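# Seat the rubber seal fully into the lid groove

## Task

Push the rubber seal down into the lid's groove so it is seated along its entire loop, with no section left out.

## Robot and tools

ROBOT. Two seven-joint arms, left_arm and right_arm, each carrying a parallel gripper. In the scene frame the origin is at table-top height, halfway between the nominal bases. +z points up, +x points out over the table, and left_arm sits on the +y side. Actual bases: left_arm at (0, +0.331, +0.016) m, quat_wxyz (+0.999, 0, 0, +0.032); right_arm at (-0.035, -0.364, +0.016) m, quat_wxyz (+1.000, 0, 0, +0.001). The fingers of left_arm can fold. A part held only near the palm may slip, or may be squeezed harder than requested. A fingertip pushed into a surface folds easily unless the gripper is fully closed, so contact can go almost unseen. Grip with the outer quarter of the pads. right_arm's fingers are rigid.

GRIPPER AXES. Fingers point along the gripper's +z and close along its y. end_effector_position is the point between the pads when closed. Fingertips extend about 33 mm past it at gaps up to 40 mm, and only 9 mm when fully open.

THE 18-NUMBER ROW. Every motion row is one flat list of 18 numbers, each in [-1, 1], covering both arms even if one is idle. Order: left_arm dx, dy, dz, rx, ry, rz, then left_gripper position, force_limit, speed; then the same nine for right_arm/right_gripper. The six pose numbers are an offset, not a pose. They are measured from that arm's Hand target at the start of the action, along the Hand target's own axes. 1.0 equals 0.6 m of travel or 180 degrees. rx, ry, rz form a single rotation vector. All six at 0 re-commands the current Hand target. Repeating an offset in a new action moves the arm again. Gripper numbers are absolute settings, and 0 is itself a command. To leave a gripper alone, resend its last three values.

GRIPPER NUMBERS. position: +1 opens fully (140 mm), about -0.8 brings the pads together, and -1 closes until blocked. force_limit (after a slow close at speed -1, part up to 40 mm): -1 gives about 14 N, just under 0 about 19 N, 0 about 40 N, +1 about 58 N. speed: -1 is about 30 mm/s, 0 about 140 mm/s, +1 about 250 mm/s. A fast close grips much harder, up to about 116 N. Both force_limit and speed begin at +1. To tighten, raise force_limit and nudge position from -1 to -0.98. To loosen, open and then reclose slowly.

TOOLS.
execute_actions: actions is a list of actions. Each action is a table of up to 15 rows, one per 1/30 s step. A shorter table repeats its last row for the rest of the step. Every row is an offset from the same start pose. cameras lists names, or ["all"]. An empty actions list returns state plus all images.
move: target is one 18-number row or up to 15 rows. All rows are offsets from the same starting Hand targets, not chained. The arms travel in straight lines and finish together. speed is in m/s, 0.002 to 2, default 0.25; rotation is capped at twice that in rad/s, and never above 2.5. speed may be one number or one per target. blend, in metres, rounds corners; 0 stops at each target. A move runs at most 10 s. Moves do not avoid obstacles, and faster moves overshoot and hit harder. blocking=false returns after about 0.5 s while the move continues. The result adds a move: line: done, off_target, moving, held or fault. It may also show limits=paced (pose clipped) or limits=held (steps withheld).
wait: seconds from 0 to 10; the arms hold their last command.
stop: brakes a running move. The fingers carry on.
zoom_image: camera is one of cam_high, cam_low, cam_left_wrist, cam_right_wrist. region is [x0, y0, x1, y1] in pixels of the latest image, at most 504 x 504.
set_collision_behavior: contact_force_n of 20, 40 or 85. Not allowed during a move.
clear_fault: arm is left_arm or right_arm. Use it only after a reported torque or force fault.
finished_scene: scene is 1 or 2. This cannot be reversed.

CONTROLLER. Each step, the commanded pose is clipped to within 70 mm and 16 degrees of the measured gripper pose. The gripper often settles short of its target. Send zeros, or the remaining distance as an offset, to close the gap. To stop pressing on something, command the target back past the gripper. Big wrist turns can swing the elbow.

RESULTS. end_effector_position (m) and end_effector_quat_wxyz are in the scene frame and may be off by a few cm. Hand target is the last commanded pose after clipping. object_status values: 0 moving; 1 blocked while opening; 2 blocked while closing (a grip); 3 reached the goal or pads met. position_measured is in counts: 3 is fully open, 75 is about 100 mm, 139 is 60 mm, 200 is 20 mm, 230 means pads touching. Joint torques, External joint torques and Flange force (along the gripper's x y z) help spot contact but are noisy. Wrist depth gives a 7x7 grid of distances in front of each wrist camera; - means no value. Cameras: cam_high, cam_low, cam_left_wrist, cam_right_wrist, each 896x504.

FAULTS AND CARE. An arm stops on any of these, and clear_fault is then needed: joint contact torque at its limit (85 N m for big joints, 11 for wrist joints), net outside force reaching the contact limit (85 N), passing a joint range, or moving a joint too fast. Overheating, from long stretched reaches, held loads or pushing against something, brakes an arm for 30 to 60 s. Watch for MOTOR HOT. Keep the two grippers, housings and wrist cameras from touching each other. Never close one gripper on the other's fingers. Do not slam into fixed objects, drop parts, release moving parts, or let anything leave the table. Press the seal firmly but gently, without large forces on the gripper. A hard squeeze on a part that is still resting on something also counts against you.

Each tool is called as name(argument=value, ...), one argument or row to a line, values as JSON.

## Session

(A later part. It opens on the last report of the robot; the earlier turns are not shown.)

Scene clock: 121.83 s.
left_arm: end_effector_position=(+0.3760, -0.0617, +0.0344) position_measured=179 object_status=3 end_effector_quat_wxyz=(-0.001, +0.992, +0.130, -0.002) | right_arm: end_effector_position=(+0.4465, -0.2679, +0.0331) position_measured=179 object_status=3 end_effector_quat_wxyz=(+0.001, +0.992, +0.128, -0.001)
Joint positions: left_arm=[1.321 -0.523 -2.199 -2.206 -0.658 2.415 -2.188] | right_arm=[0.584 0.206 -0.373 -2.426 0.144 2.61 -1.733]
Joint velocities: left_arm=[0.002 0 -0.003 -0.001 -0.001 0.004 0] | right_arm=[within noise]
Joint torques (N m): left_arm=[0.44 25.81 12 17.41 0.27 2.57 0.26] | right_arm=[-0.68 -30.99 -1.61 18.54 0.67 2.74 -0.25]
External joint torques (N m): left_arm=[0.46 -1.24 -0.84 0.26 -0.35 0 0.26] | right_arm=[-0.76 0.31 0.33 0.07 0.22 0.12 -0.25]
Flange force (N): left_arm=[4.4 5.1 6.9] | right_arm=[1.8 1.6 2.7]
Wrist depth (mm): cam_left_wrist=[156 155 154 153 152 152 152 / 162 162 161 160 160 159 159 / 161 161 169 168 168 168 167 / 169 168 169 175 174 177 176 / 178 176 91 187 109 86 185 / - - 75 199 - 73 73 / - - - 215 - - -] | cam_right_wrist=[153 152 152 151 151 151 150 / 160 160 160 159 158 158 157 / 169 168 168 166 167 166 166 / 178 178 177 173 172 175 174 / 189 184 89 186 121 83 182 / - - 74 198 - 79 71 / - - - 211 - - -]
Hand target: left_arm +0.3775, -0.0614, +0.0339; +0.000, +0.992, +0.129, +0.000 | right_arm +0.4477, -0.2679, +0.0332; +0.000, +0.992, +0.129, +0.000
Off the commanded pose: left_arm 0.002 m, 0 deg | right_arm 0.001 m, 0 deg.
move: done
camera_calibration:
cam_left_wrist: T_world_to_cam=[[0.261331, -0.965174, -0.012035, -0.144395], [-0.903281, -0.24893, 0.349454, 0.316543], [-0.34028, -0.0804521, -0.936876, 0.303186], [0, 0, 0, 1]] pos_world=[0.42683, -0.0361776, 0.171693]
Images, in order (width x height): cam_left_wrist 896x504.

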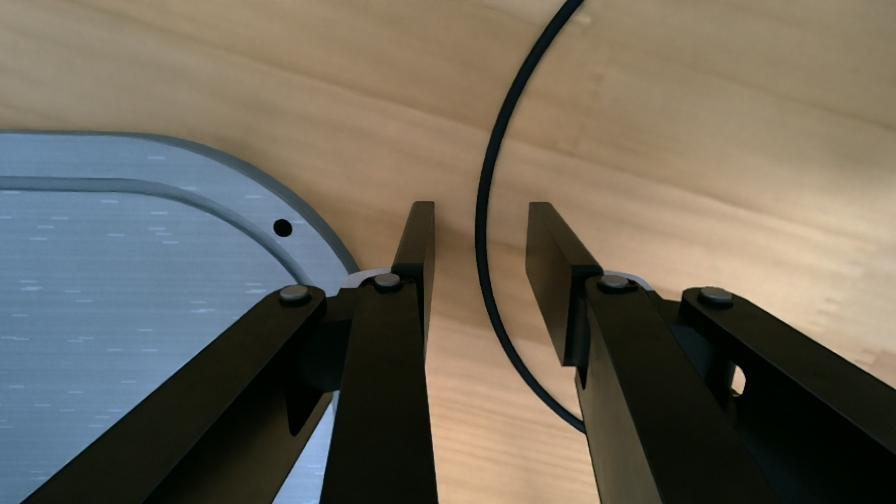

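move(
  target=[0,0,0.003,0,0,0,-0.4,-0.05,-1,0,0,0,0,0,0,-0.4,-0.05,-1],
  speed=0.02,
)

execute_actions(
  actions=[
    [[0,0,0,0,0,0,-1,-0.05,-1,0,0,0,0,0,0,-1,-0.05,-1]],
    [[0,0,0,0,0,0,-1,-0.05,-1,0,0,0,0,0,0,-1,-0.05,-1]],
    [[0,0,0,0,0,0,-1,-0.05,-1,0,0,0,0,0,0,-1,-0.05,-1]],
  ],
  cameras=["cam_left_wrist","cam_right_wrist"],
)

Scene clock: 127.00 s.
left_arm: end_effector_position=(+0.3760, -0.0617, +0.0326) position_measured=179 object_status=3 end_effector_quat_wxyz=(-0.001, +0.992, +0.130, -0.002) | right_arm: end_effector_position=(+0.4465, -0.2679, +0.0331) position_measured=179 object_status=3 end_effector_quat_wxyz=(+0.001, +0.992, +0.128, -0.001)
Joint positions: left_arm=[1.327 -0.525 -2.206 -2.206 -0.66 2.419 -2.186] | right_arm=[0.584 0.206 -0.373 -2.426 0.144 2.61 -1.733]
Joint velocities: left_arm=[0.005 0.001 -0.004 0 -0.001 0.004 0] | right_arm=[within noise]
Joint torques (N m): left_arm=[0.32 25.93 11.64 17.41 0.33 2.64 0.19] | right_arm=[-0.72 -31 -1.68 18.47 0.65 2.74 -0.24]
External joint torques (N m): left_arm=[0.26 -1.41 -1.28 0.21 -0.28 0.04 0.19] | right_arm=[-0.88 0.4 0.19 -0.07 0.2 0.11 -0.24]
Flange force (N): left_arm=[4.0 5.5 7.7] | right_arm=[1.5 1.8 2.8]
Wrist depth (mm): cam_left_wrist=[154 153 152 151 151 151 150 / 160 161 160 158 159 158 158 / 159 159 166 166 167 166 165 / 167 166 167 173 172 175 175 / 177 174 91 185 109 86 183 / - - 75 197 - 73 73 / - - - 213 - - -] | cam_right_wrist=[153 152 152 152 151 151 150 / 161 160 159 159 159 158 157 / 169 168 168 167 167 166 166 / 178 178 177 172 174 175 174 / 188 184 89 186 121 83 182 / - - 74 198 - 79 71 / - - - 210 - - -]
Hand target: left_arm +0.3775, -0.0614, +0.0321; +0.000, +0.992, +0.129, +0.000 | right_arm +0.4477, -0.2679, +0.0332; +0.000, +0.992, +0.129, +0.000
Off the commanded pose: left_arm 0.002 m, 0 deg | right_arm 0.001 m, 0 deg.
move: done

Scene clock: 128.70 s.
left_arm: end_effector_position=(+0.3761, -0.0617, +0.0325) position_measured=226 object_status=2 end_effector_quat_wxyz=(-0.001, +0.992, +0.130, -0.002) | right_arm: end_effector_position=(+0.4465, -0.2679, +0.0331) position_measured=226 object_status=2 end_effector_quat_wxyz=(+0.001, +0.992, +0.128, -0.001)
Joint positions: left_arm=[1.328 -0.525 -2.207 -2.206 -0.66 2.42 -2.186] | right_arm=[0.584 0.206 -0.372 -2.426 0.144 2.61 -1.733]
Joint torques (N m): left_arm=[0.21 26.25 11.57 17.22 0.51 2.69 0.16] | right_arm=[-0.7 -30.95 -1.64 18.56 0.63 2.74 -0.26]
External joint torques (N m): left_arm=[0.29 -1.01 -1.2 0.03 -0.11 0.11 0.16] | right_arm=[-0.72 0.33 0.35 0.09 0.18 0.12 -0.26]
External joint torques at the end of the 1st action: left_arm=[0.06 -1.13 -1.35 0.27 -0.12 0.07 0.17] | right_arm=[-0.67 0.26 0.37 0.06 0.18 0.12 -0.25]
External joint torques at the end of the 2nd action: left_arm=[0.22 -1.07 -1.23 0.12 -0.1 0.08 0.17] | right_arm=[-0.65 0.31 0.31 0.01 0.19 0.13 -0.22]
Flange force (N): left_arm=[3.0 3.8 6.3] | right_arm=[1.8 1.5 2.6]
Flange force at the end of the 1st action (N): left_arm=[3.1 4.9 6.6] | right_arm=[1.5 1.4 2.4]
Flange force at the end of the 2nd action (N): left_arm=[3.1 4.2 6.4] | right_arm=[1.4 1.3 2.5]
Wrist depth (mm): cam_left_wrist=[154 153 152 151 151 150 150 / 160 161 160 157 158 157 157 / 159 159 167 166 167 166 166 / 167 166 169 141 174 175 174 / 176 175 86 93 88 181 185 / 185 - 73 69 - 73 193 / - - - - - 70 -] | cam_right_wrist=[153 152 152 152 151 151 150 / 160 160 159 159 159 158 157 / 169 168 168 166 167 166 165 / 178 177 177 138 174 175 174 / 188 188 85 95 89 181 184 / 198 - 73 - - - 193 / - - - - - - -]
Hand target: left_arm +0.3775, -0.0614, +0.0321; +0.000, +0.992, +0.129, +0.000 | right_arm +0.4477, -0.2679, +0.0332; +0.000, +0.992, +0.129, +0.000
Off the commanded pose: left_arm 0.001 m, 0 deg | right_arm 0.001 m, 0 deg.
camera_calibration:
cam_left_wrist: T_world_to_cam=[[0.26117, -0.965223, -0.0115811, -0.144453], [-0.903442, -0.248643, 0.349242, 0.317412], [-0.339976, -0.0807485, -0.936961, 0.301313], [0, 0, 0, 1]] pos_world=[0.426929, -0.0361765, 0.169792]
cam_right_wrist: T_world_to_cam=[[0.283171, -0.958842, -0.0208775, -0.368421], [-0.897898, -0.272697, 0.345566, 0.316356], [-0.337036, -0.0791086, -0.938162, 0.306388], [0, 0, 0, 1]] pos_world=[0.491645, -0.24275, 0.170428]
Images, in order (width x height): cam_left_wrist 896x504, cam_right_wrist 896x504.

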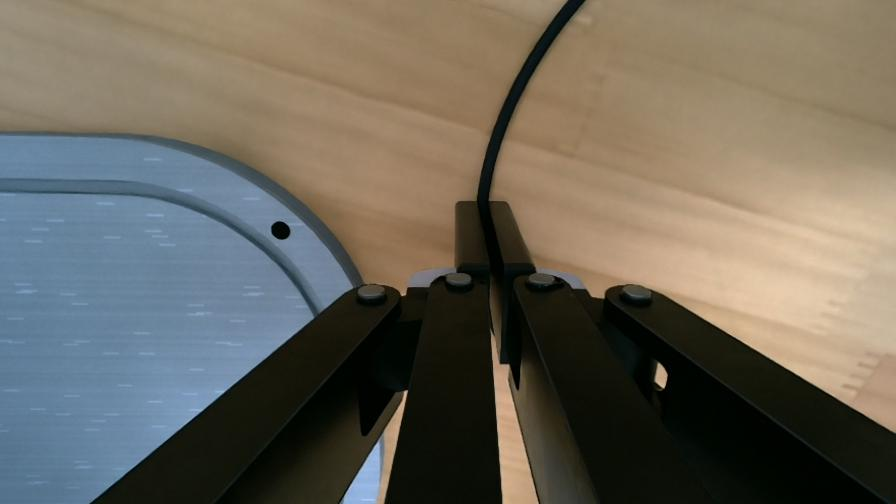

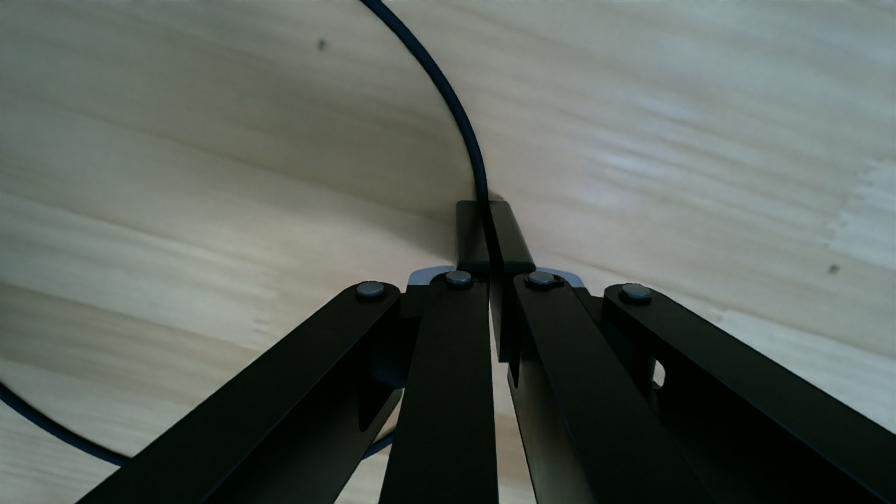

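move(
  target=[
    [0,0,-0.1167,0,0,0,-1,-0.05,-1,0,0,-0.1167,0,0,0,-1,-0.05,-1],
    [-0.1213,-0.4693,-0.1167,0,0,0,-1,-0.05,-1,-0.1213,-0.4693,-0.1167,0,0,0,-1,-0.05,-1],
  ],
  speed=[0.05,0.1],
  cameras=["all"],
)

Scene clock: 144.67 s.
left_arm: end_effector_position=(+0.2367, +0.1912, +0.1026) position_measured=226 object_status=2 end_effector_quat_wxyz=(-0.004, +0.991, +0.130, -0.003) | right_arm: end_effector_position=(+0.3063, -0.0148, +0.1035) position_measured=226 object_status=2 end_effector_quat_wxyz=(-0.001, +0.991, +0.131, +0.001)
Joint positions: left_arm=[0.064 -0.876 -0.851 -3.014 -0.772 2.172 -1.825] | right_arm=[0.881 0.023 -0.085 -2.42 0.003 2.445 -1.04]
Joint torques (N m): left_arm=[0.21 0.69 7.31 17.12 0.36 2.3 0.21] | right_arm=[-0.18 -28.93 0.07 21.05 0.56 2.41 0.32]
External joint torques (N m): left_arm=[0.25 -0.45 -1.53 -0.14 -0.38 -0.28 0.21] | right_arm=[-0.05 0.6 0.23 0.05 0.03 -0.25 0.32]
Flange force (N): left_arm=[-1.3 1.7 2.2] | right_arm=[1.2 -1.7 0.5]
Wrist depth (mm): cam_left_wrist=[212 212 210 207 198 196 196 / 224 222 221 216 208 206 206 / 236 235 234 228 219 218 217 / 250 249 248 141 229 231 230 / 266 262 86 93 88 239 243 / 265 - 73 69 - 73 270 / - - - - - 70 -] | cam_right_wrist=[205 209 206 212 215 214 214 / - 213 - 215 225 225 223 / - - - 224 237 235 235 / - - - 120 246 248 247 / - - 84 95 89 256 260 / 279 - 73 - - - 273 / - - - - - - -]
Hand target: left_arm +0.2351, +0.1921, +0.1021; +0.000, +0.992, +0.129, +0.000 | right_arm +0.3053, -0.0143, +0.1032; +0.000, +0.992, +0.129, +0.000
Off the commanded pose: left_arm 0.002 m, 1 deg | right_arm 0.001 m, 0 deg.
joint sent to its limit (left arm) — joint 4 (elbow), lower limit, where the elbow is as bent as it goes. The joint targets still meet the commanded pose.
move: done
camera_calibration:
cam_left_wrist: T_world_to_cam=[[0.262621, -0.96473, -0.0180453, 0.137096], [-0.901855, -0.252068, 0.350883, 0.229951], [-0.343056, -0.0758749, -0.936246, 0.339772], [0, 0, 0, 1]] pos_world=[0.287939, 0.216004, 0.239898]
cam_right_wrist: T_world_to_cam=[[0.289565, -0.956875, -0.0232933, -0.0861651], [-0.897405, -0.279871, 0.34108, 0.235349], [-0.33289, -0.0778613, -0.939745, 0.34414], [0, 0, 0, 1]] pos_world=[0.350715, 0.0102135, 0.241124]

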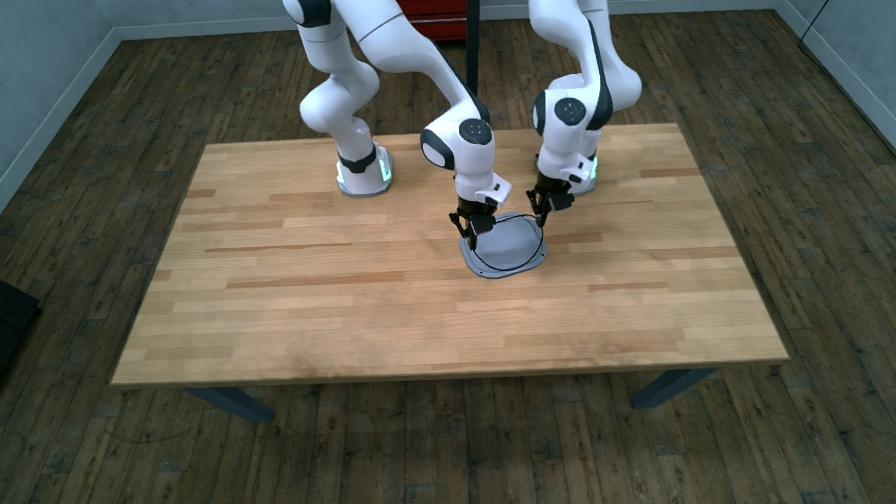

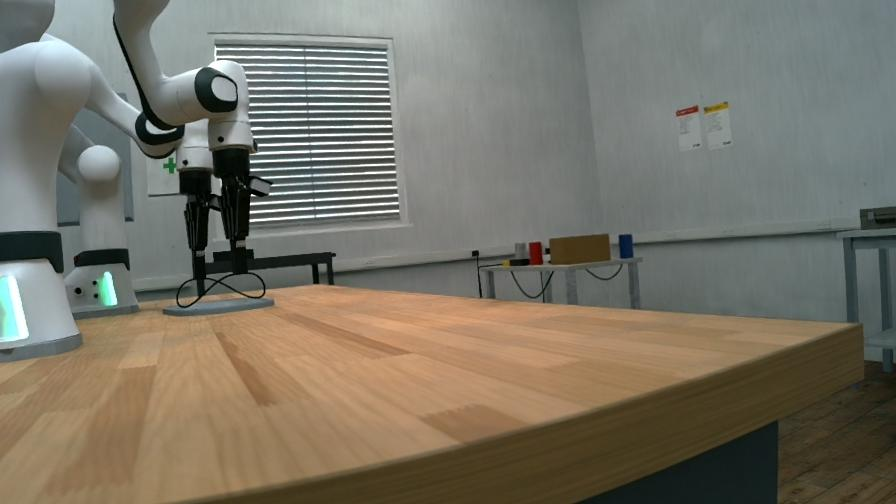

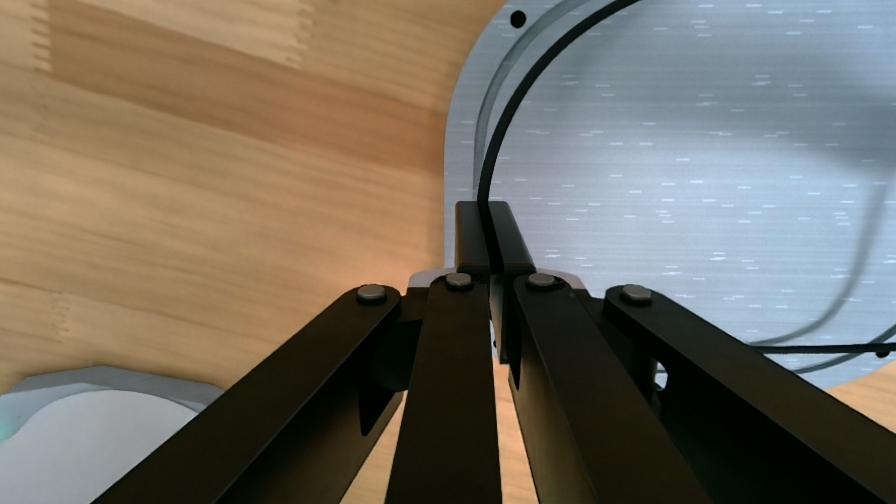

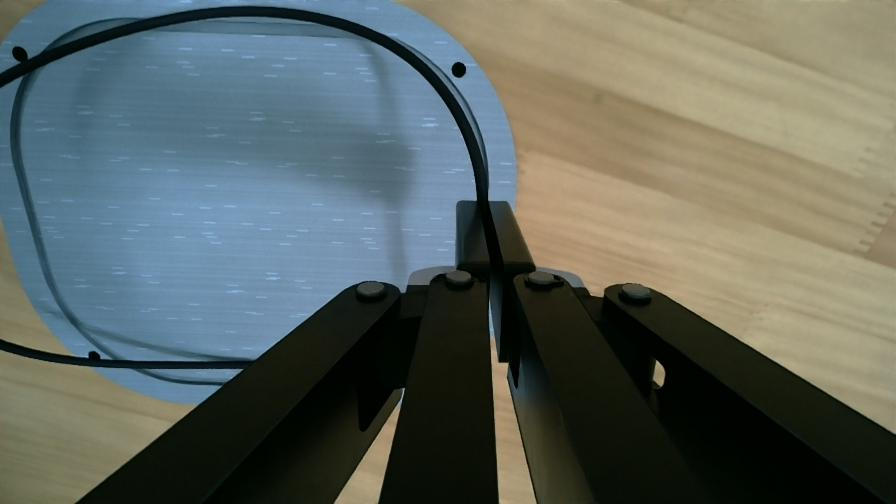

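move(
  target=[0,0,0.06,0,0,0,-1,-0.05,-1,0,0,0.066,0,0,0,-1,-0.05,-1],
  speed=0.05,
  cameras=["cam_left_wrist","cam_right_wrist"],
)

Scene clock: 156.43 s.
left_arm: end_effector_position=(+0.2363, +0.1915, +0.0665) position_measured=226 object_status=2 end_effector_quat_wxyz=(-0.002, +0.991, +0.130, -0.001) | right_arm: end_effector_position=(+0.3057, -0.0153, +0.0639) position_measured=226 object_status=2 end_effector_quat_wxyz=(+0.002, +0.992, +0.129, +0.000)
Joint positions: left_arm=[0.252 -0.932 -1.155 -3.015 -1.07 2.152 -1.658] | right_arm=[0.881 0.109 -0.083 -2.437 0.011 2.543 -1.039]
Joint velocities: left_arm=[0 -0.002 0.001 -0.001 -0.001 -0.002 0.005] | right_arm=[within noise]
Joint torques (N m): left_arm=[0.18 3.94 10 12.48 0.34 2.39 0.25] | right_arm=[-0.23 -30.61 0.24 19.25 0.88 2.77 -0.13]
External joint torques (N m): left_arm=[0.16 -0.59 -1.5 -0.05 -0.4 -0.24 0.25] | right_arm=[-0.31 0.4 0.32 -0.27 0.42 0.14 -0.13]
Flange force (N): left_arm=[0.2 1.9 4.9] | right_arm=[0.3 0.3 1.6]
Wrist depth (mm): cam_left_wrist=[180 180 179 177 167 167 166 / 189 188 187 184 175 175 175 / 199 199 198 187 185 183 184 / 211 211 209 141 194 195 194 / 224 224 86 93 88 202 206 / 235 - 73 69 - 73 216 / - - - - - 70 -] | cam_right_wrist=[- - - 175 179 179 179 / - - 175 178 188 188 187 / - - - - 197 197 196 / - - - 115 206 208 207 / - - 83 95 89 214 218 / - - 73 - - - 229 / - - - - - - -]
Hand target: left_arm +0.2351, +0.1921, +0.0661; +0.000, +0.992, +0.129, +0.000 | right_arm +0.3053, -0.0143, +0.0636; +0.000, +0.992, +0.129, +0.000
Off the commanded pose: left_arm 0.001 m, 0 deg | right_arm 0.001 m, 0 deg.
joint sent to its limit (left arm) — joint 4 (elbow), lower limit, where the elbow is as bent as it goes. The joint targets still meet the commanded pose.
move: done
camera_calibration:
cam_left_wrist: T_world_to_cam=[[0.262402, -0.964843, -0.0149531, 0.13673], [-0.903317, -0.25106, 0.347833, 0.242733], [-0.339358, -0.0777646, -0.937437, 0.305393], [0, 0, 0, 1]] pos_world=[0.287024, 0.216612, 0.203901]
cam_right_wrist: T_world_to_cam=[[0.284795, -0.958395, -0.0192294, -0.0862707], [-0.898511, -0.273883, 0.343024, 0.24847], [-0.334019, -0.0804138, -0.93913, 0.306887], [0, 0, 0, 1]] pos_world=[0.350329, 0.0100482, 0.201317]
Images, in order (width x height): cam_left_wrist 896x504, cam_right_wrist 896x504.

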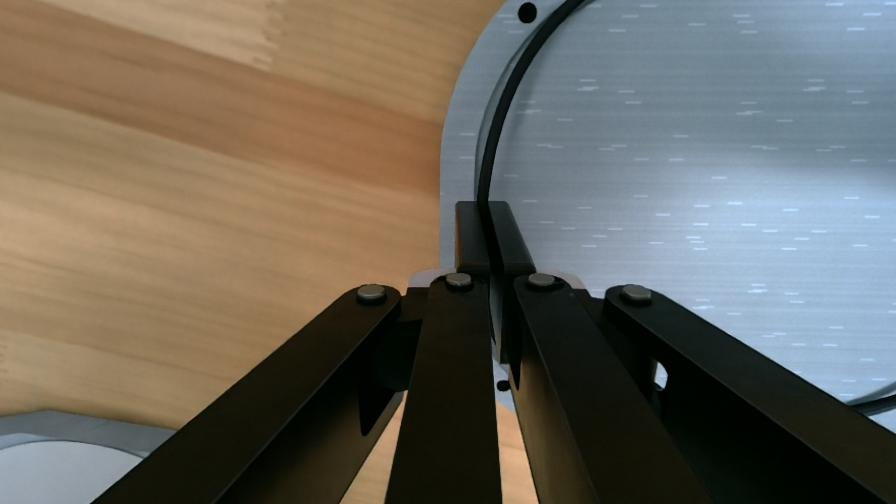

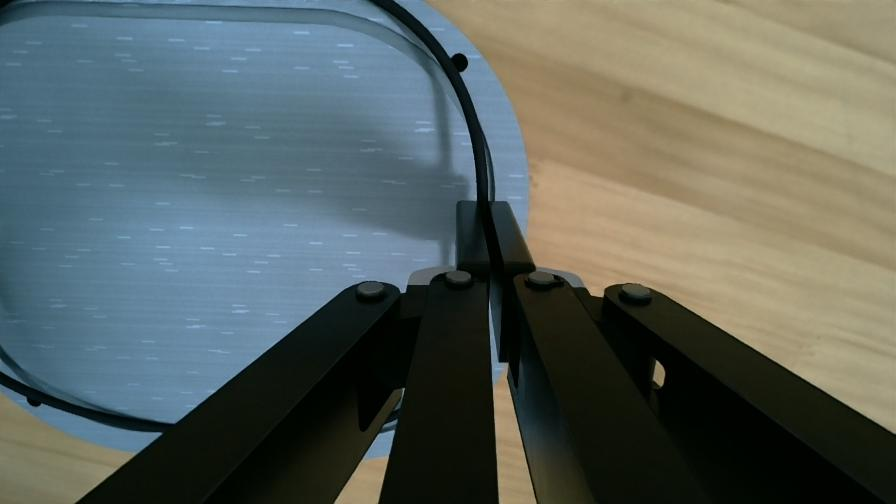

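move(
  target=[-0.0067,-0.0017,0.02,0,0,0,-1,-0.05,-1,-0.0283,0.009,0.02,0,0,0,-1,-0.05,-1],
  speed=0.04,
  cameras=["cam_left_wrist","cam_right_wrist"],
)

Scene clock: 172.33 s.
left_arm: end_effector_position=(+0.2362, +0.1923, +0.0646) position_measured=226 object_status=2 end_effector_quat_wxyz=(-0.004, +0.991, +0.131, +0.000) | right_arm: end_effector_position=(+0.2999, -0.0196, +0.0583) position_measured=226 object_status=2 end_effector_quat_wxyz=(+0.002, +0.992, +0.130, -0.001)
Joint positions: left_arm=[0.26 -0.939 -1.172 -3.015 -1.083 2.148 -1.654] | right_arm=[0.881 0.106 -0.081 -2.459 0.011 2.561 -1.039]
Joint velocities: left_arm=[within noise] | right_arm=[0.001 -0.001 0 -0.001 -0.001 0.004 0.001]
Joint torques (N m): left_arm=[-0.18 4.89 11.01 12.34 0.8 2.5 0.04] | right_arm=[-0.26 -31.3 0.24 18.51 0.68 2.81 0.05]
External joint torques (N m): left_arm=[-0.14 0.11 -0.63 0.06 0.06 -0.14 0.04] | right_arm=[-0.18 -0.63 0.46 -0.73 0.23 0.19 0.05]
Flange force (N): left_arm=[0.2 1.3 2.0] | right_arm=[-3.6 1.9 -0.7]
Wrist depth (mm): cam_left_wrist=[179 179 177 177 165 165 164 / 188 187 186 182 174 173 173 / 198 198 197 186 183 182 182 / 210 208 208 141 191 193 191 / 223 221 86 93 89 199 203 / 235 - 73 69 - 73 213 / - - - - - 70 -] | cam_right_wrist=[165 - 164 165 174 174 174 / - 173 175 172 182 183 182 / - - - 181 192 191 191 / 191 - 190 120 200 202 201 / - 200 85 95 89 209 212 / - - 73 - - - 222 / - - - - - - -]
Hand target: left_arm +0.2361, +0.1922, +0.0648; -0.004, +0.991, +0.131, -0.001 (not the last commanded pose) | right_arm +0.2996, -0.0179, +0.0590; +0.000, +0.992, +0.129, +0.000 (not the last commanded pose)
Off the commanded pose: left_arm 0.012 m, 0 deg | right_arm 0.013 m, 0 deg.
move: held (left_arm; a check stopped the path), off_target (right_arm; braked when a check withheld steps of left_arm); limits=held
pose unreachable (left arm): on one or more control steps of this call, first in action 0 (counted from 0), this arm could not follow its commanded pose, so it was not sent that pose on those steps. It may still have moved: this result reports where it is.
cause: moving toward the commanded pose would bring two parts of the arm too close to each other (joints 2 (shoulder) to 5 (forearm roll) lie between them).
camera_calibration:
cam_left_wrist: T_world_to_cam=[[0.263588, -0.96447, -0.0178512, 0.13742], [-0.903385, -0.253298, 0.346028, 0.244072], [-0.338256, -0.0750823, -0.938054, 0.302873], [0, 0, 0, 1]] pos_world=[0.286718, 0.217101, 0.202109]
cam_right_wrist: T_world_to_cam=[[0.287006, -0.957755, -0.0182429, -0.0894838], [-0.897178, -0.27543, 0.345269, 0.243438], [-0.335708, -0.0827273, -0.938326, 0.299793], [0, 0, 0, 1]] pos_world=[0.344732, 0.00614763, 0.19562]
Images, in order (width x height): cam_left_wrist 896x504, cam_right_wrist 896x504.

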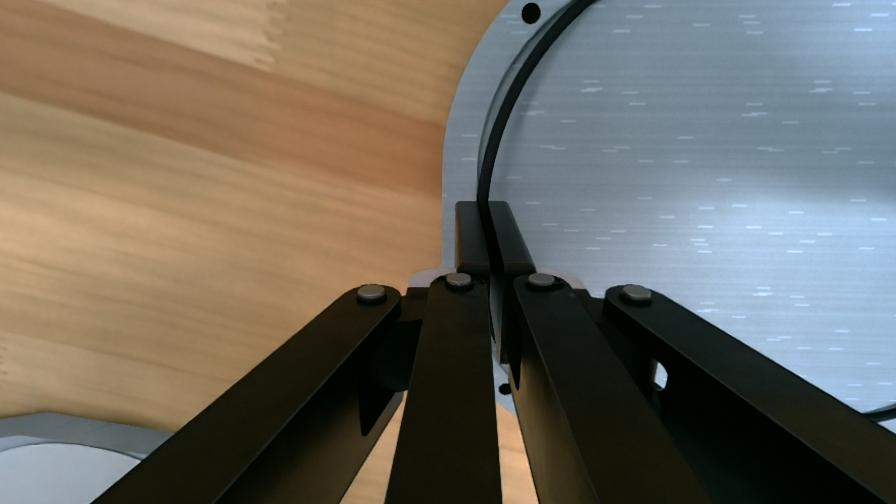

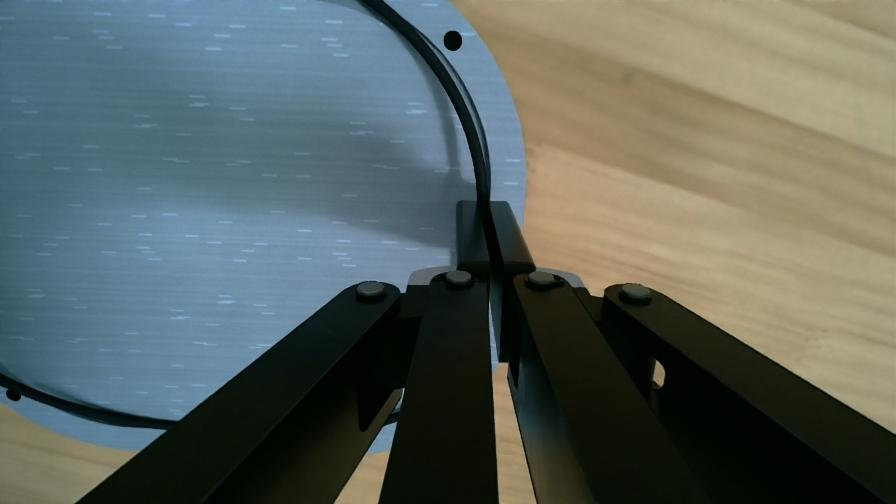

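move(
  target=[0,0,0,0,-0.083,0,-1,-0.05,-1,-0.0175,0.0057,0.0,0,0,0,-1,-0.05,-1],
  speed=0.04,
  cameras=["cam_left_wrist","cam_right_wrist"],
)

Scene clock: 184.07 s.
left_arm: end_effector_position=(+0.2374, +0.1927, +0.0647) position_measured=226 object_status=2 end_effector_quat_wxyz=(+0.013, +0.983, +0.133, -0.127) | right_arm: end_effector_position=(+0.2909, -0.0254, +0.0584) position_measured=226 object_status=2 end_effector_quat_wxyz=(+0.001, +0.991, +0.130, -0.001)
Joint positions: left_arm=[0.574 -0.653 -1.156 -2.841 -0.865 2.071 -1.586] | right_arm=[0.882 0.081 -0.078 -2.495 0.011 2.572 -1.037]
Joint torques (N m): left_arm=[0.18 2.08 9.36 15.41 1.11 1.58 0.19] | right_arm=[0.18 -30.31 0.35 18.33 0.52 2.73 0.25]
External joint torques (N m): left_arm=[0.14 0.98 -1.5 0.59 0.47 -0.31 0.2] | right_arm=[0.27 -0.52 0.54 -0.88 0.07 0.09 0.25]
Flange force (N): left_arm=[9.1 4.6 4.8] | right_arm=[-4.4 1.0 -0.8]
Wrist depth (mm): cam_left_wrist=[167 166 165 161 152 152 154 / 181 180 179 172 165 165 164 / 199 199 197 186 182 180 180 / 221 220 218 141 197 199 198 / 248 246 86 93 88 214 222 / 245 - 73 69 - 73 261 / - - - - - 70 -] | cam_right_wrist=[- - - 167 174 174 173 / - - 173 172 183 184 182 / - - 179 - 192 191 191 / 195 - - 121 200 202 201 / - - 84 95 89 209 212 / - - 73 - - - 222 / - - - - - - -]
Hand target: left_arm +0.2361, +0.1922, +0.0648; +0.013, +0.983, +0.130, -0.130 | right_arm +0.2903, -0.0239, +0.0590; +0.000, +0.992, +0.129, +0.000
Off the commanded pose: left_arm 0.001 m, 0 deg | right_arm 0.002 m, 0 deg.
move: done
camera_calibration:
cam_left_wrist: T_world_to_cam=[[0.265584, -0.963914, -0.0183173, 0.136775], [-0.787935, -0.227967, 0.572005, 0.198253], [-0.555539, -0.137482, -0.820046, 0.359438], [0, 0, 0, 1]] pos_world=[0.319567, 0.22645, 0.183859]
cam_right_wrist: T_world_to_cam=[[0.287708, -0.957496, -0.0206197, -0.0925521], [-0.896614, -0.276857, 0.345591, 0.233483], [-0.33661, -0.0809414, -0.938159, 0.296672], [0, 0, 0, 1]] pos_world=[0.335835, 0.0000360598, 0.195728]
Images, in order (width x height): cam_left_wrist 896x504, cam_right_wrist 896x504.

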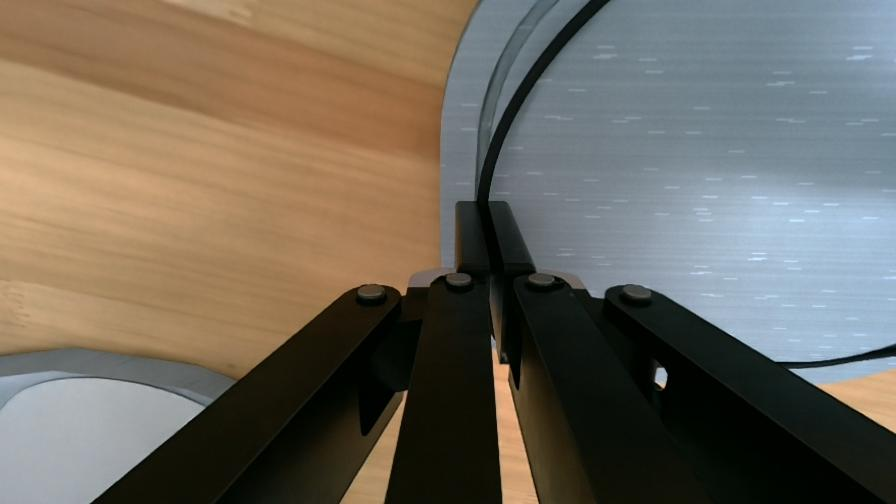

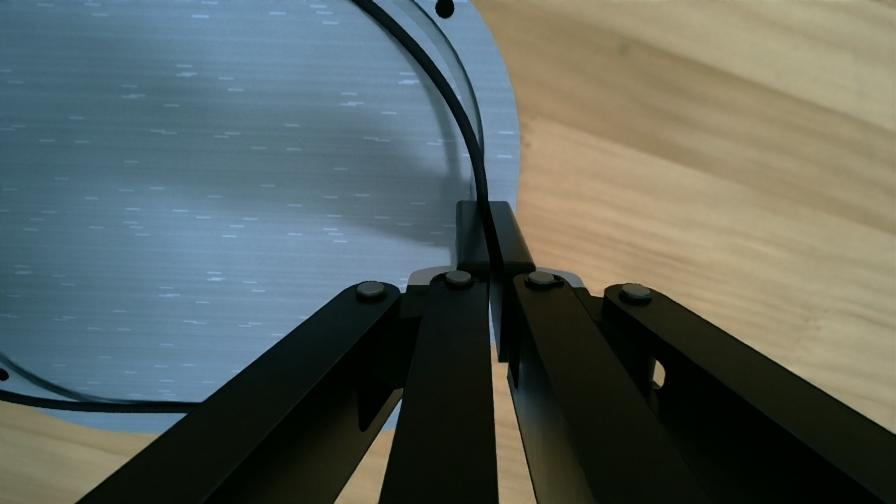

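move(
  target=[0.0063,-0.003,0.0237,0,0,0,-1,-0.05,-1,0,0,0.0198,0,0,0,-1,-0.05,-1],
  speed=0.03,
  cameras=["cam_left_wrist","cam_right_wrist"],
)

Scene clock: 192.93 s.
left_arm: end_effector_position=(+0.2347, +0.1938, +0.0507) position_measured=226 object_status=2 end_effector_quat_wxyz=(+0.012, +0.983, +0.131, -0.131) | right_arm: end_effector_position=(+0.2911, -0.0250, +0.0476) position_measured=226 object_status=2 end_effector_quat_wxyz=(+0.001, +0.991, +0.131, +0.000)
Joint positions: left_arm=[0.613 -0.609 -1.212 -2.846 -0.88 2.12 -1.574] | right_arm=[0.882 0.107 -0.076 -2.498 0.011 2.603 -1.036]
Joint velocities: left_arm=[0 0.001 -0.001 0.001 -0.001 0.004 0.006] | right_arm=[within noise]
Joint torques (N m): left_arm=[0.16 1.99 9.02 14 0.19 1.97 0.13] | right_arm=[-0.25 -29.53 0.27 18.18 0.77 2.74 0.13]
External joint torques (N m): left_arm=[0.21 0.81 -1.37 -0.2 -0.42 0.11 0.14] | right_arm=[-0.28 0.67 0.37 -0.53 0.35 0.1 0.13]
Flange force (N): left_arm=[6.9 3.4 8.7] | right_arm=[-0.3 -0.1 2.2]
Wrist depth (mm): cam_left_wrist=[156 153 152 149 140 139 138 / 168 166 165 158 151 151 150 / 185 183 182 174 166 165 165 / 205 203 202 140 180 183 182 / 230 228 86 93 89 196 203 / 238 - 73 69 - 73 224 / - - - - - 70 -] | cam_right_wrist=[- - - 156 165 164 164 / 163 - - 163 172 172 172 / - - 169 - 181 181 180 / - - - 126 189 190 190 / - - 85 95 89 197 200 / - - 73 - - - 210 / - - - - - - -]
Hand target: left_arm +0.2356, +0.1940, +0.0501; +0.013, +0.983, +0.130, -0.130 | right_arm +0.2903, -0.0239, +0.0472; +0.000, +0.992, +0.129, +0.000
Off the commanded pose: left_arm 0.001 m, 0 deg | right_arm 0.001 m, 0 deg.
move: done
camera_calibration:
cam_left_wrist: T_world_to_cam=[[0.261685, -0.964925, -0.0209779, 0.139601], [-0.783938, -0.22518, 0.578563, 0.202607], [-0.562994, -0.134956, -0.815368, 0.347611], [0, 0, 0, 1]] pos_world=[0.318003, 0.227239, 0.169139]
cam_right_wrist: T_world_to_cam=[[0.289383, -0.957012, -0.0196512, -0.0929764], [-0.897131, -0.278321, 0.343063, 0.237735], [-0.333785, -0.0816471, -0.939107, 0.285914], [0, 0, 0, 1]] pos_world=[0.335619, 0.000531325, 0.185118]
Images, in order (width x height): cam_left_wrist 896x504, cam_right_wrist 896x504.

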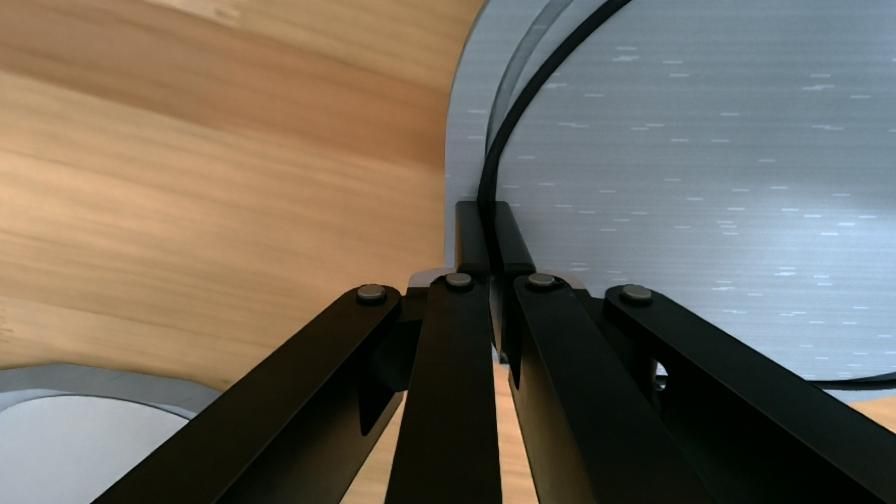

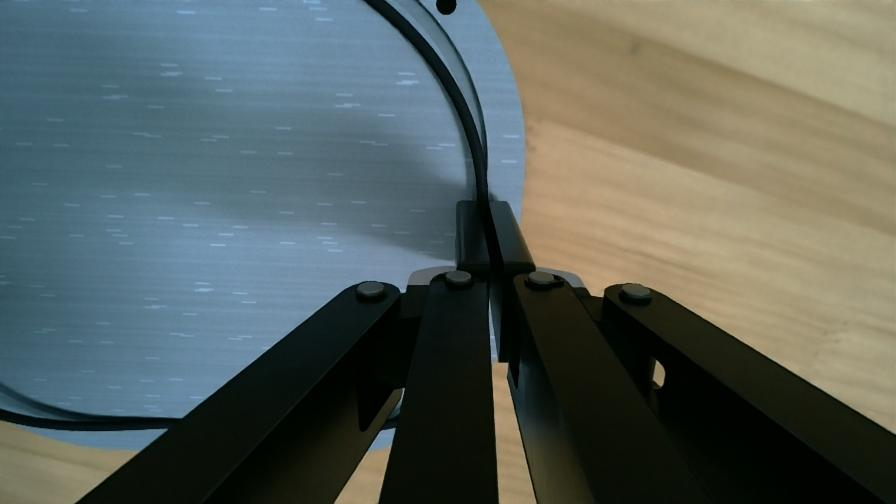

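execute_actions(
  actions=[
    [[0,0,0,0,0,0,-0.4,-0.05,-1,0,0,0,0,0,0,-0.4,-0.05,-1]],
    [[0,0,0,0,0,0,-0.4,-0.05,-1,0,0,0,0,0,0,-0.4,-0.05,-1]],
    [[0,0,0,0,0,0,-0.4,-0.05,-1,0,0,0,0,0,0,-0.4,-0.05,-1]],
  ],
  cameras=["cam_left_wrist","cam_right_wrist"],
)

Scene clock: 198.77 s.
left_arm: end_effector_position=(+0.2350, +0.1939, +0.0507) position_measured=179 object_status=3 end_effector_quat_wxyz=(+0.012, +0.983, +0.130, -0.130) | right_arm: end_effector_position=(+0.2911, -0.0249, +0.0477) position_measured=179 object_status=3 end_effector_quat_wxyz=(+0.001, +0.991, +0.131, +0.000)
Joint positions: left_arm=[0.613 -0.609 -1.212 -2.846 -0.88 2.121 -1.573] | right_arm=[0.882 0.107 -0.076 -2.498 0.011 2.604 -1.036]
Joint torques (N m): left_arm=[0.2 1.99 8.92 14.05 0.22 1.94 0.18] | right_arm=[-0.21 -29.63 0.2 18.17 0.77 2.74 0.14]
External joint torques (N m): left_arm=[0.17 0.84 -1.52 -0.06 -0.39 0.07 0.19] | right_arm=[-0.27 0.47 0.28 -0.52 0.35 0.1 0.14]
External joint torques at the end of the 1st action: left_arm=[0.15 0.92 -1.51 -0.11 -0.41 0.05 0.18] | right_arm=[-0.3 0.58 0.29 -0.63 0.36 0.12 0.17]
External joint torques at the end of the 2nd action: left_arm=[0.16 0.86 -1.52 -0.11 -0.4 0.06 0.18] | right_arm=[-0.28 0.66 0.32 -0.59 0.37 0.09 0.17]
Flange force (N): left_arm=[7.5 3.9 8.9] | right_arm=[-0.6 0.2 1.7]
Flange force at the end of the 1st action (N): left_arm=[7.5 3.9 9.1] | right_arm=[-0.7 0.2 2.0]
Flange force at the end of the 2nd action (N): left_arm=[7.3 3.8 9.0] | right_arm=[-0.5 0.0 2.1]
Wrist depth (mm): cam_left_wrist=[156 153 151 148 141 138 138 / 168 166 165 159 151 151 150 / 184 183 182 174 166 165 164 / 205 203 198 181 176 183 182 / 230 223 91 203 109 86 198 / 240 - 75 250 - 73 73 / - - - 298 - - -] | cam_right_wrist=[- - 157 156 165 164 164 / - - 163 161 172 172 172 / - - 174 172 181 181 180 / - - 174 137 187 190 190 / - - 89 191 121 83 198 / - - 74 211 - 79 71 / - - - 228 - - -]
Hand target: left_arm +0.2356, +0.1940, +0.0501; +0.013, +0.983, +0.130, -0.130 | right_arm +0.2903, -0.0239, +0.0472; +0.000, +0.992, +0.129, +0.000
Off the commanded pose: left_arm 0.001 m, 0 deg | right_arm 0.001 m, 0 deg.
camera_calibration:
cam_left_wrist: T_world_to_cam=[[0.260726, -0.965193, -0.0205857, 0.139846], [-0.78461, -0.224273, 0.578005, 0.202864], [-0.562503, -0.134549, -0.815774, 0.347545], [0, 0, 0, 1]] pos_world=[0.318203, 0.227237, 0.16914]
cam_right_wrist: T_world_to_cam=[[0.289526, -0.956965, -0.0198135, -0.0928997], [-0.897195, -0.278539, 0.342722, 0.237846], [-0.333491, -0.0814504, -0.939228, 0.285845], [0, 0, 0, 1]] pos_world=[0.335618, 0.000629771, 0.185118]
Images, in order (width x height): cam_left_wrist 896x504, cam_right_wrist 896x504.

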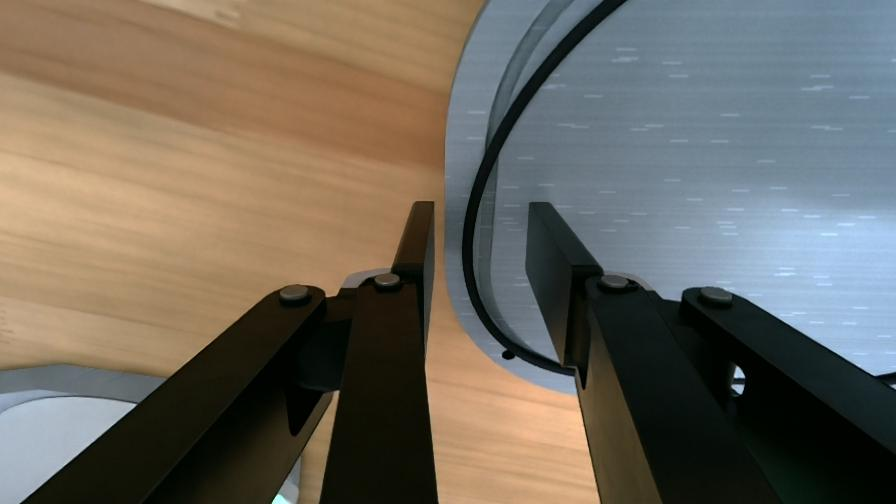

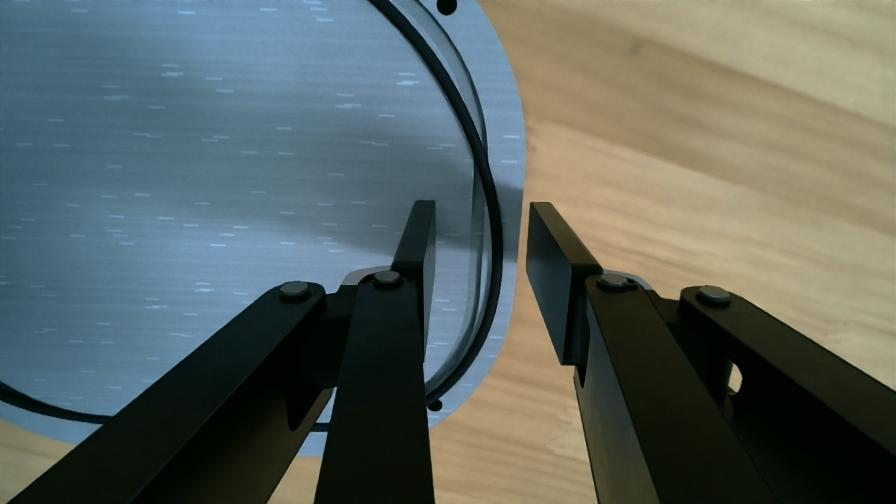

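move(
  target=[
    [0,0,-0.1667,0,0,0,-0.4,-0.05,-1,0,0,-0.1667,0,0,0,-0.4,-0.05,-1],
    [0.064,-0.256,-0.449,0,0.083,0,-0.4,-0.05,-1,-0.0173,-0.1493,-0.37,0,0,0,-1,-0.05,-0.3],
  ],
  speed=[0.08,0.2],
  cameras=["cam_high","cam_right_wrist"],
)

Scene clock: 210.50 s.
left_arm: end_effector_position=(+0.3000, +0.3683, +0.3015) position_measured=179 object_status=3 end_effector_quat_wxyz=(-0.004, +0.991, +0.133, +0.001) | right_arm: end_effector_position=(+0.2589, +0.0595, +0.2694) position_measured=232 object_status=3 end_effector_quat_wxyz=(+0.001, +0.991, +0.132, +0.002)
Joint positions: left_arm=[0.621 -0.929 -0.425 -2.608 -0.334 1.72 -1.367] | right_arm=[0.935 -0.122 0.028 -2.122 0 2.002 -0.872]
Joint torques (N m): left_arm=[-0.31 0.32 6.54 24.15 1.3 2.48 0.11] | right_arm=[-0.23 -27.41 -0.31 24.5 1.09 2.42 0.29]
External joint torques (N m): left_arm=[-0.37 0.66 -1 0.99 0.43 -0.16 0.11] | right_arm=[-0.19 0.62 -0.05 -0.04 0.37 -0.21 0.29]
Flange force (N): left_arm=[4.6 1.5 -2.3] | right_arm=[1.1 -1.4 0.0]
Wrist depth (mm): cam_left_wrist=[388 387 388 388 389 387 390 / 407 408 408 406 408 409 408 / 429 428 428 428 427 421 421 / 452 453 453 447 148 438 440 / 483 - 91 474 97 86 467 / 505 - 75 476 - 73 73 / - - - 441 - - -] | cam_right_wrist=[366 366 357 - 361 363 364 / 384 383 374 - 380 380 379 / 401 400 401 - 392 399 398 / 414 420 421 126 418 418 419 / 361 427 82 94 89 431 440 / 325 - 71 - - - 460 / - - - - - - -]
Hand target: left_arm +0.2993, +0.3682, +0.3016; -0.004, +0.991, +0.131, -0.001 | right_arm +0.2574, +0.0601, +0.2691; +0.000, +0.992, +0.129, +0.000
Off the commanded pose: left_arm 0.001 m, 0 deg | right_arm 0.002 m, 0 deg.
move: done
camera_calibration:
cam_right_wrist: T_world_to_cam=[[0.291902, -0.956226, -0.0206006, 0.00110097], [-0.89771, -0.281343, 0.339061, 0.157652], [-0.330015, -0.0804791, -0.940539, 0.489657], [0, 0, 0, 1]] pos_world=[0.302798, 0.0848141, 0.407111]
Images, in order (width x height): cam_high 896x504, cam_right_wrist 896x504.

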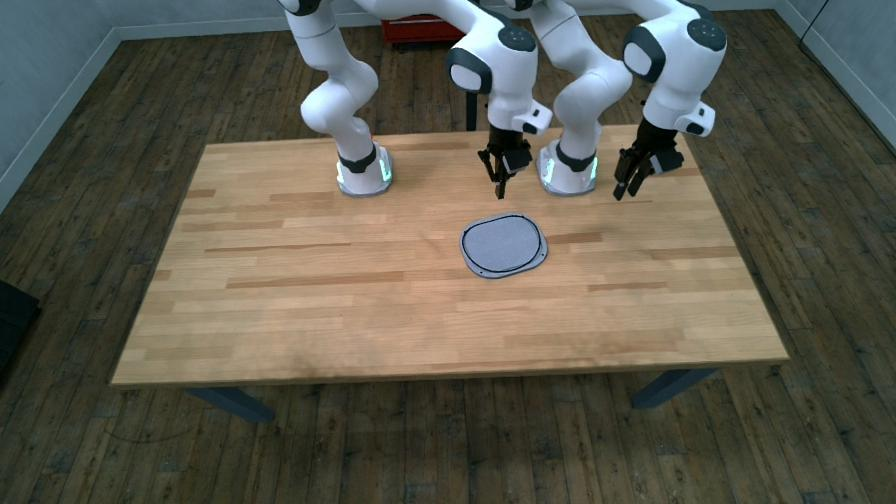

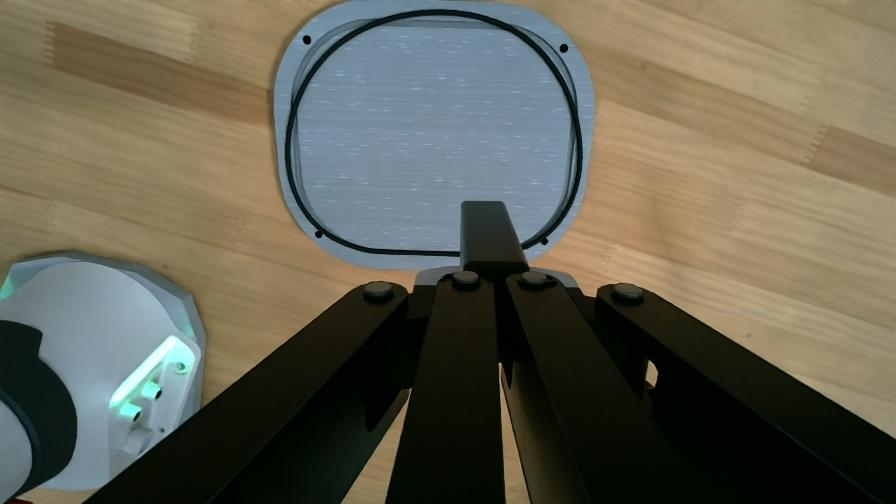

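zoom_image(
  camera="cam_right_wrist",
  region=[270, 0, 450, 150],
)

zoom_image(
  camera="cam_right_wrist",
  region=[430, 0, 610, 150],
)

zoom_image(
  camera="cam_right_wrist",
  region=[270, 130, 450, 280],
)

zoom_image(
  camera="cam_right_wrist",
  region=[430, 130, 610, 280],
)

Scaled by 2.800.

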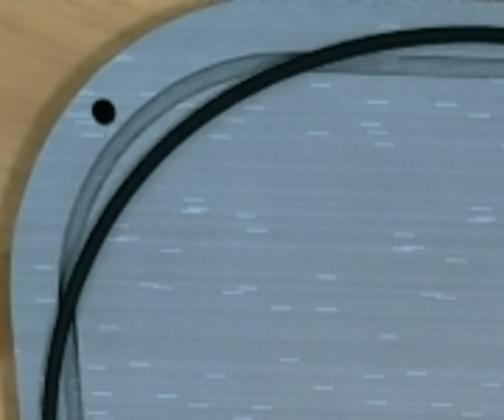

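Scaled by 2.800.

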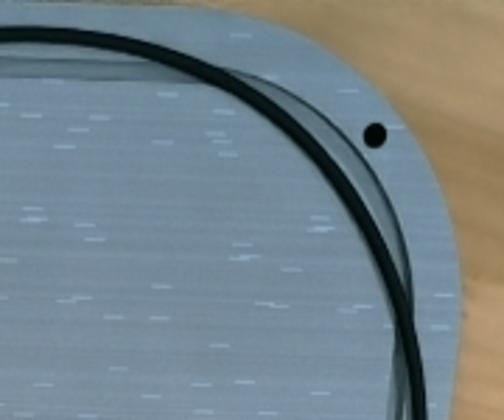

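Scaled by 2.800.

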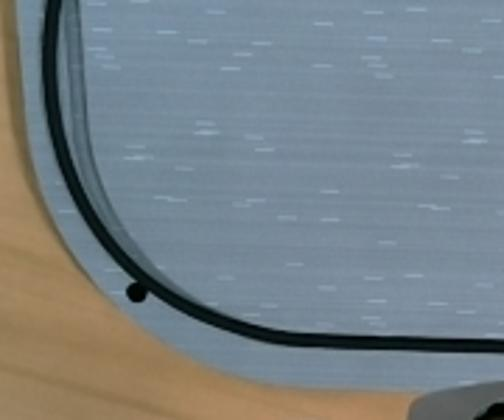

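Scaled by 2.800.

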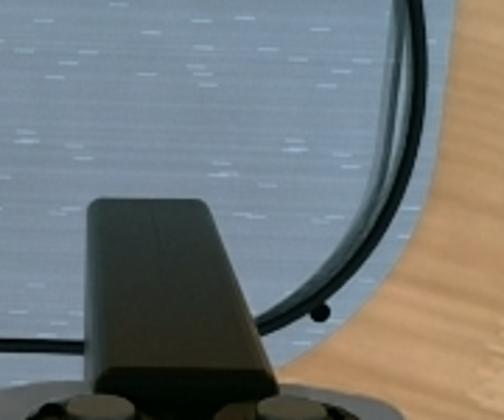

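move(
  target=[0,0,0,0,0,0,-0.4,-0.05,-1,-0.1515,-0.0488,0.3485,0,0,0,-1,-0.05,-0.3],
  speed=0.15,
  cameras=["cam_right_wrist"],
)

zoom_image(
  camera="cam_right_wrist",
  region=[334, 100, 634, 300],
)

Scene clock: 238.93 s.
left_arm: end_effector_position=(+0.3000, +0.3683, +0.3015) position_measured=179 object_status=3 end_effector_quat_wxyz=(-0.004, +0.991, +0.133, +0.001) | right_arm: end_effector_position=(+0.1617, +0.0645, +0.0603) position_measured=232 object_status=3 end_effector_quat_wxyz=(+0.000, +0.991, +0.131, -0.002)
Joint positions: left_arm=[0.621 -0.929 -0.425 -2.608 -0.334 1.72 -1.366] | right_arm=[1.011 0.079 0.125 -2.491 -0.013 2.568 -0.685]
Joint velocities: left_arm=[within noise] | right_arm=[0.001 0 -0.001 -0.001 0 0.001 0.006]
Joint torques (N m): left_arm=[-0.21 0.32 6.46 24.11 1.28 2.49 0.2] | right_arm=[0 -28.75 0.15 18.86 0.13 2.75 0.21]
External joint torques (N m): left_arm=[-0.24 0.73 -1.05 0.87 0.42 -0.16 0.2] | right_arm=[0 0.66 -0.19 -0.37 -0.29 0.12 0.21]
Flange force (N): left_arm=[4.8 1.3 -2.0] | right_arm=[0.1 -0.6 2.3]
Wrist depth (mm): cam_left_wrist=[390 389 387 387 387 388 385 / 407 408 406 408 408 408 409 / 430 426 429 428 426 419 419 / 453 451 455 448 149 440 440 / 483 - 91 474 97 86 466 / 505 - 75 477 - 73 73 / - - - 441 - - -] | cam_right_wrist=[178 174 163 - - - 166 / 187 184 - - - - 180 / 196 196 185 - - 183 192 / 207 206 206 139 204 203 202 / 219 218 83 95 89 210 214 / 231 - 71 - - - 224 / - - - - - - -]
Hand target: left_arm +0.2993, +0.3682, +0.3016; -0.004, +0.991, +0.131, -0.001 | right_arm +0.1620, +0.0651, +0.0601; +0.000, +0.992, +0.129, +0.000
Off the commanded pose: left_arm 0.001 m, 0 deg | right_arm 0.001 m, 0 deg.
move: done
camera_calibration:
cam_right_wrist: T_world_to_cam=[[0.288161, -0.957319, -0.022433, 0.0307578], [-0.896212, -0.27787, 0.345821, 0.141867], [-0.337295, -0.0795474, -0.938032, 0.262256], [0, 0, 0, 1]] pos_world=[0.206737, 0.0897275, 0.197634]
Images, in order (width x height): cam_right_wrist 896x504.

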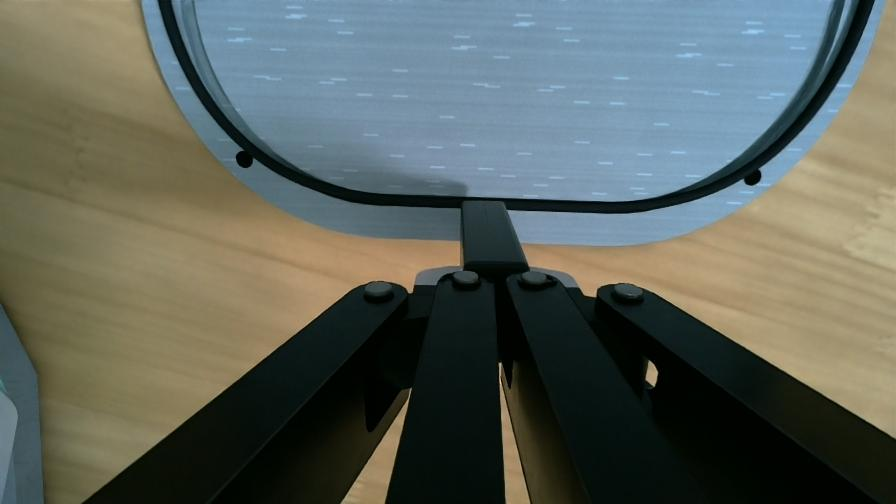

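Scaled by 1.680.

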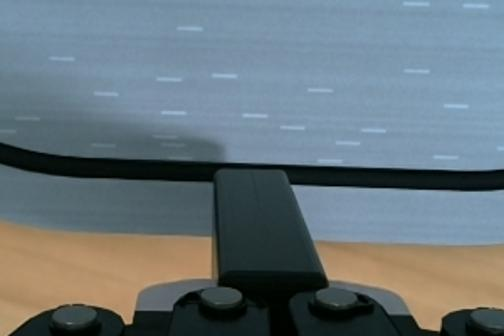

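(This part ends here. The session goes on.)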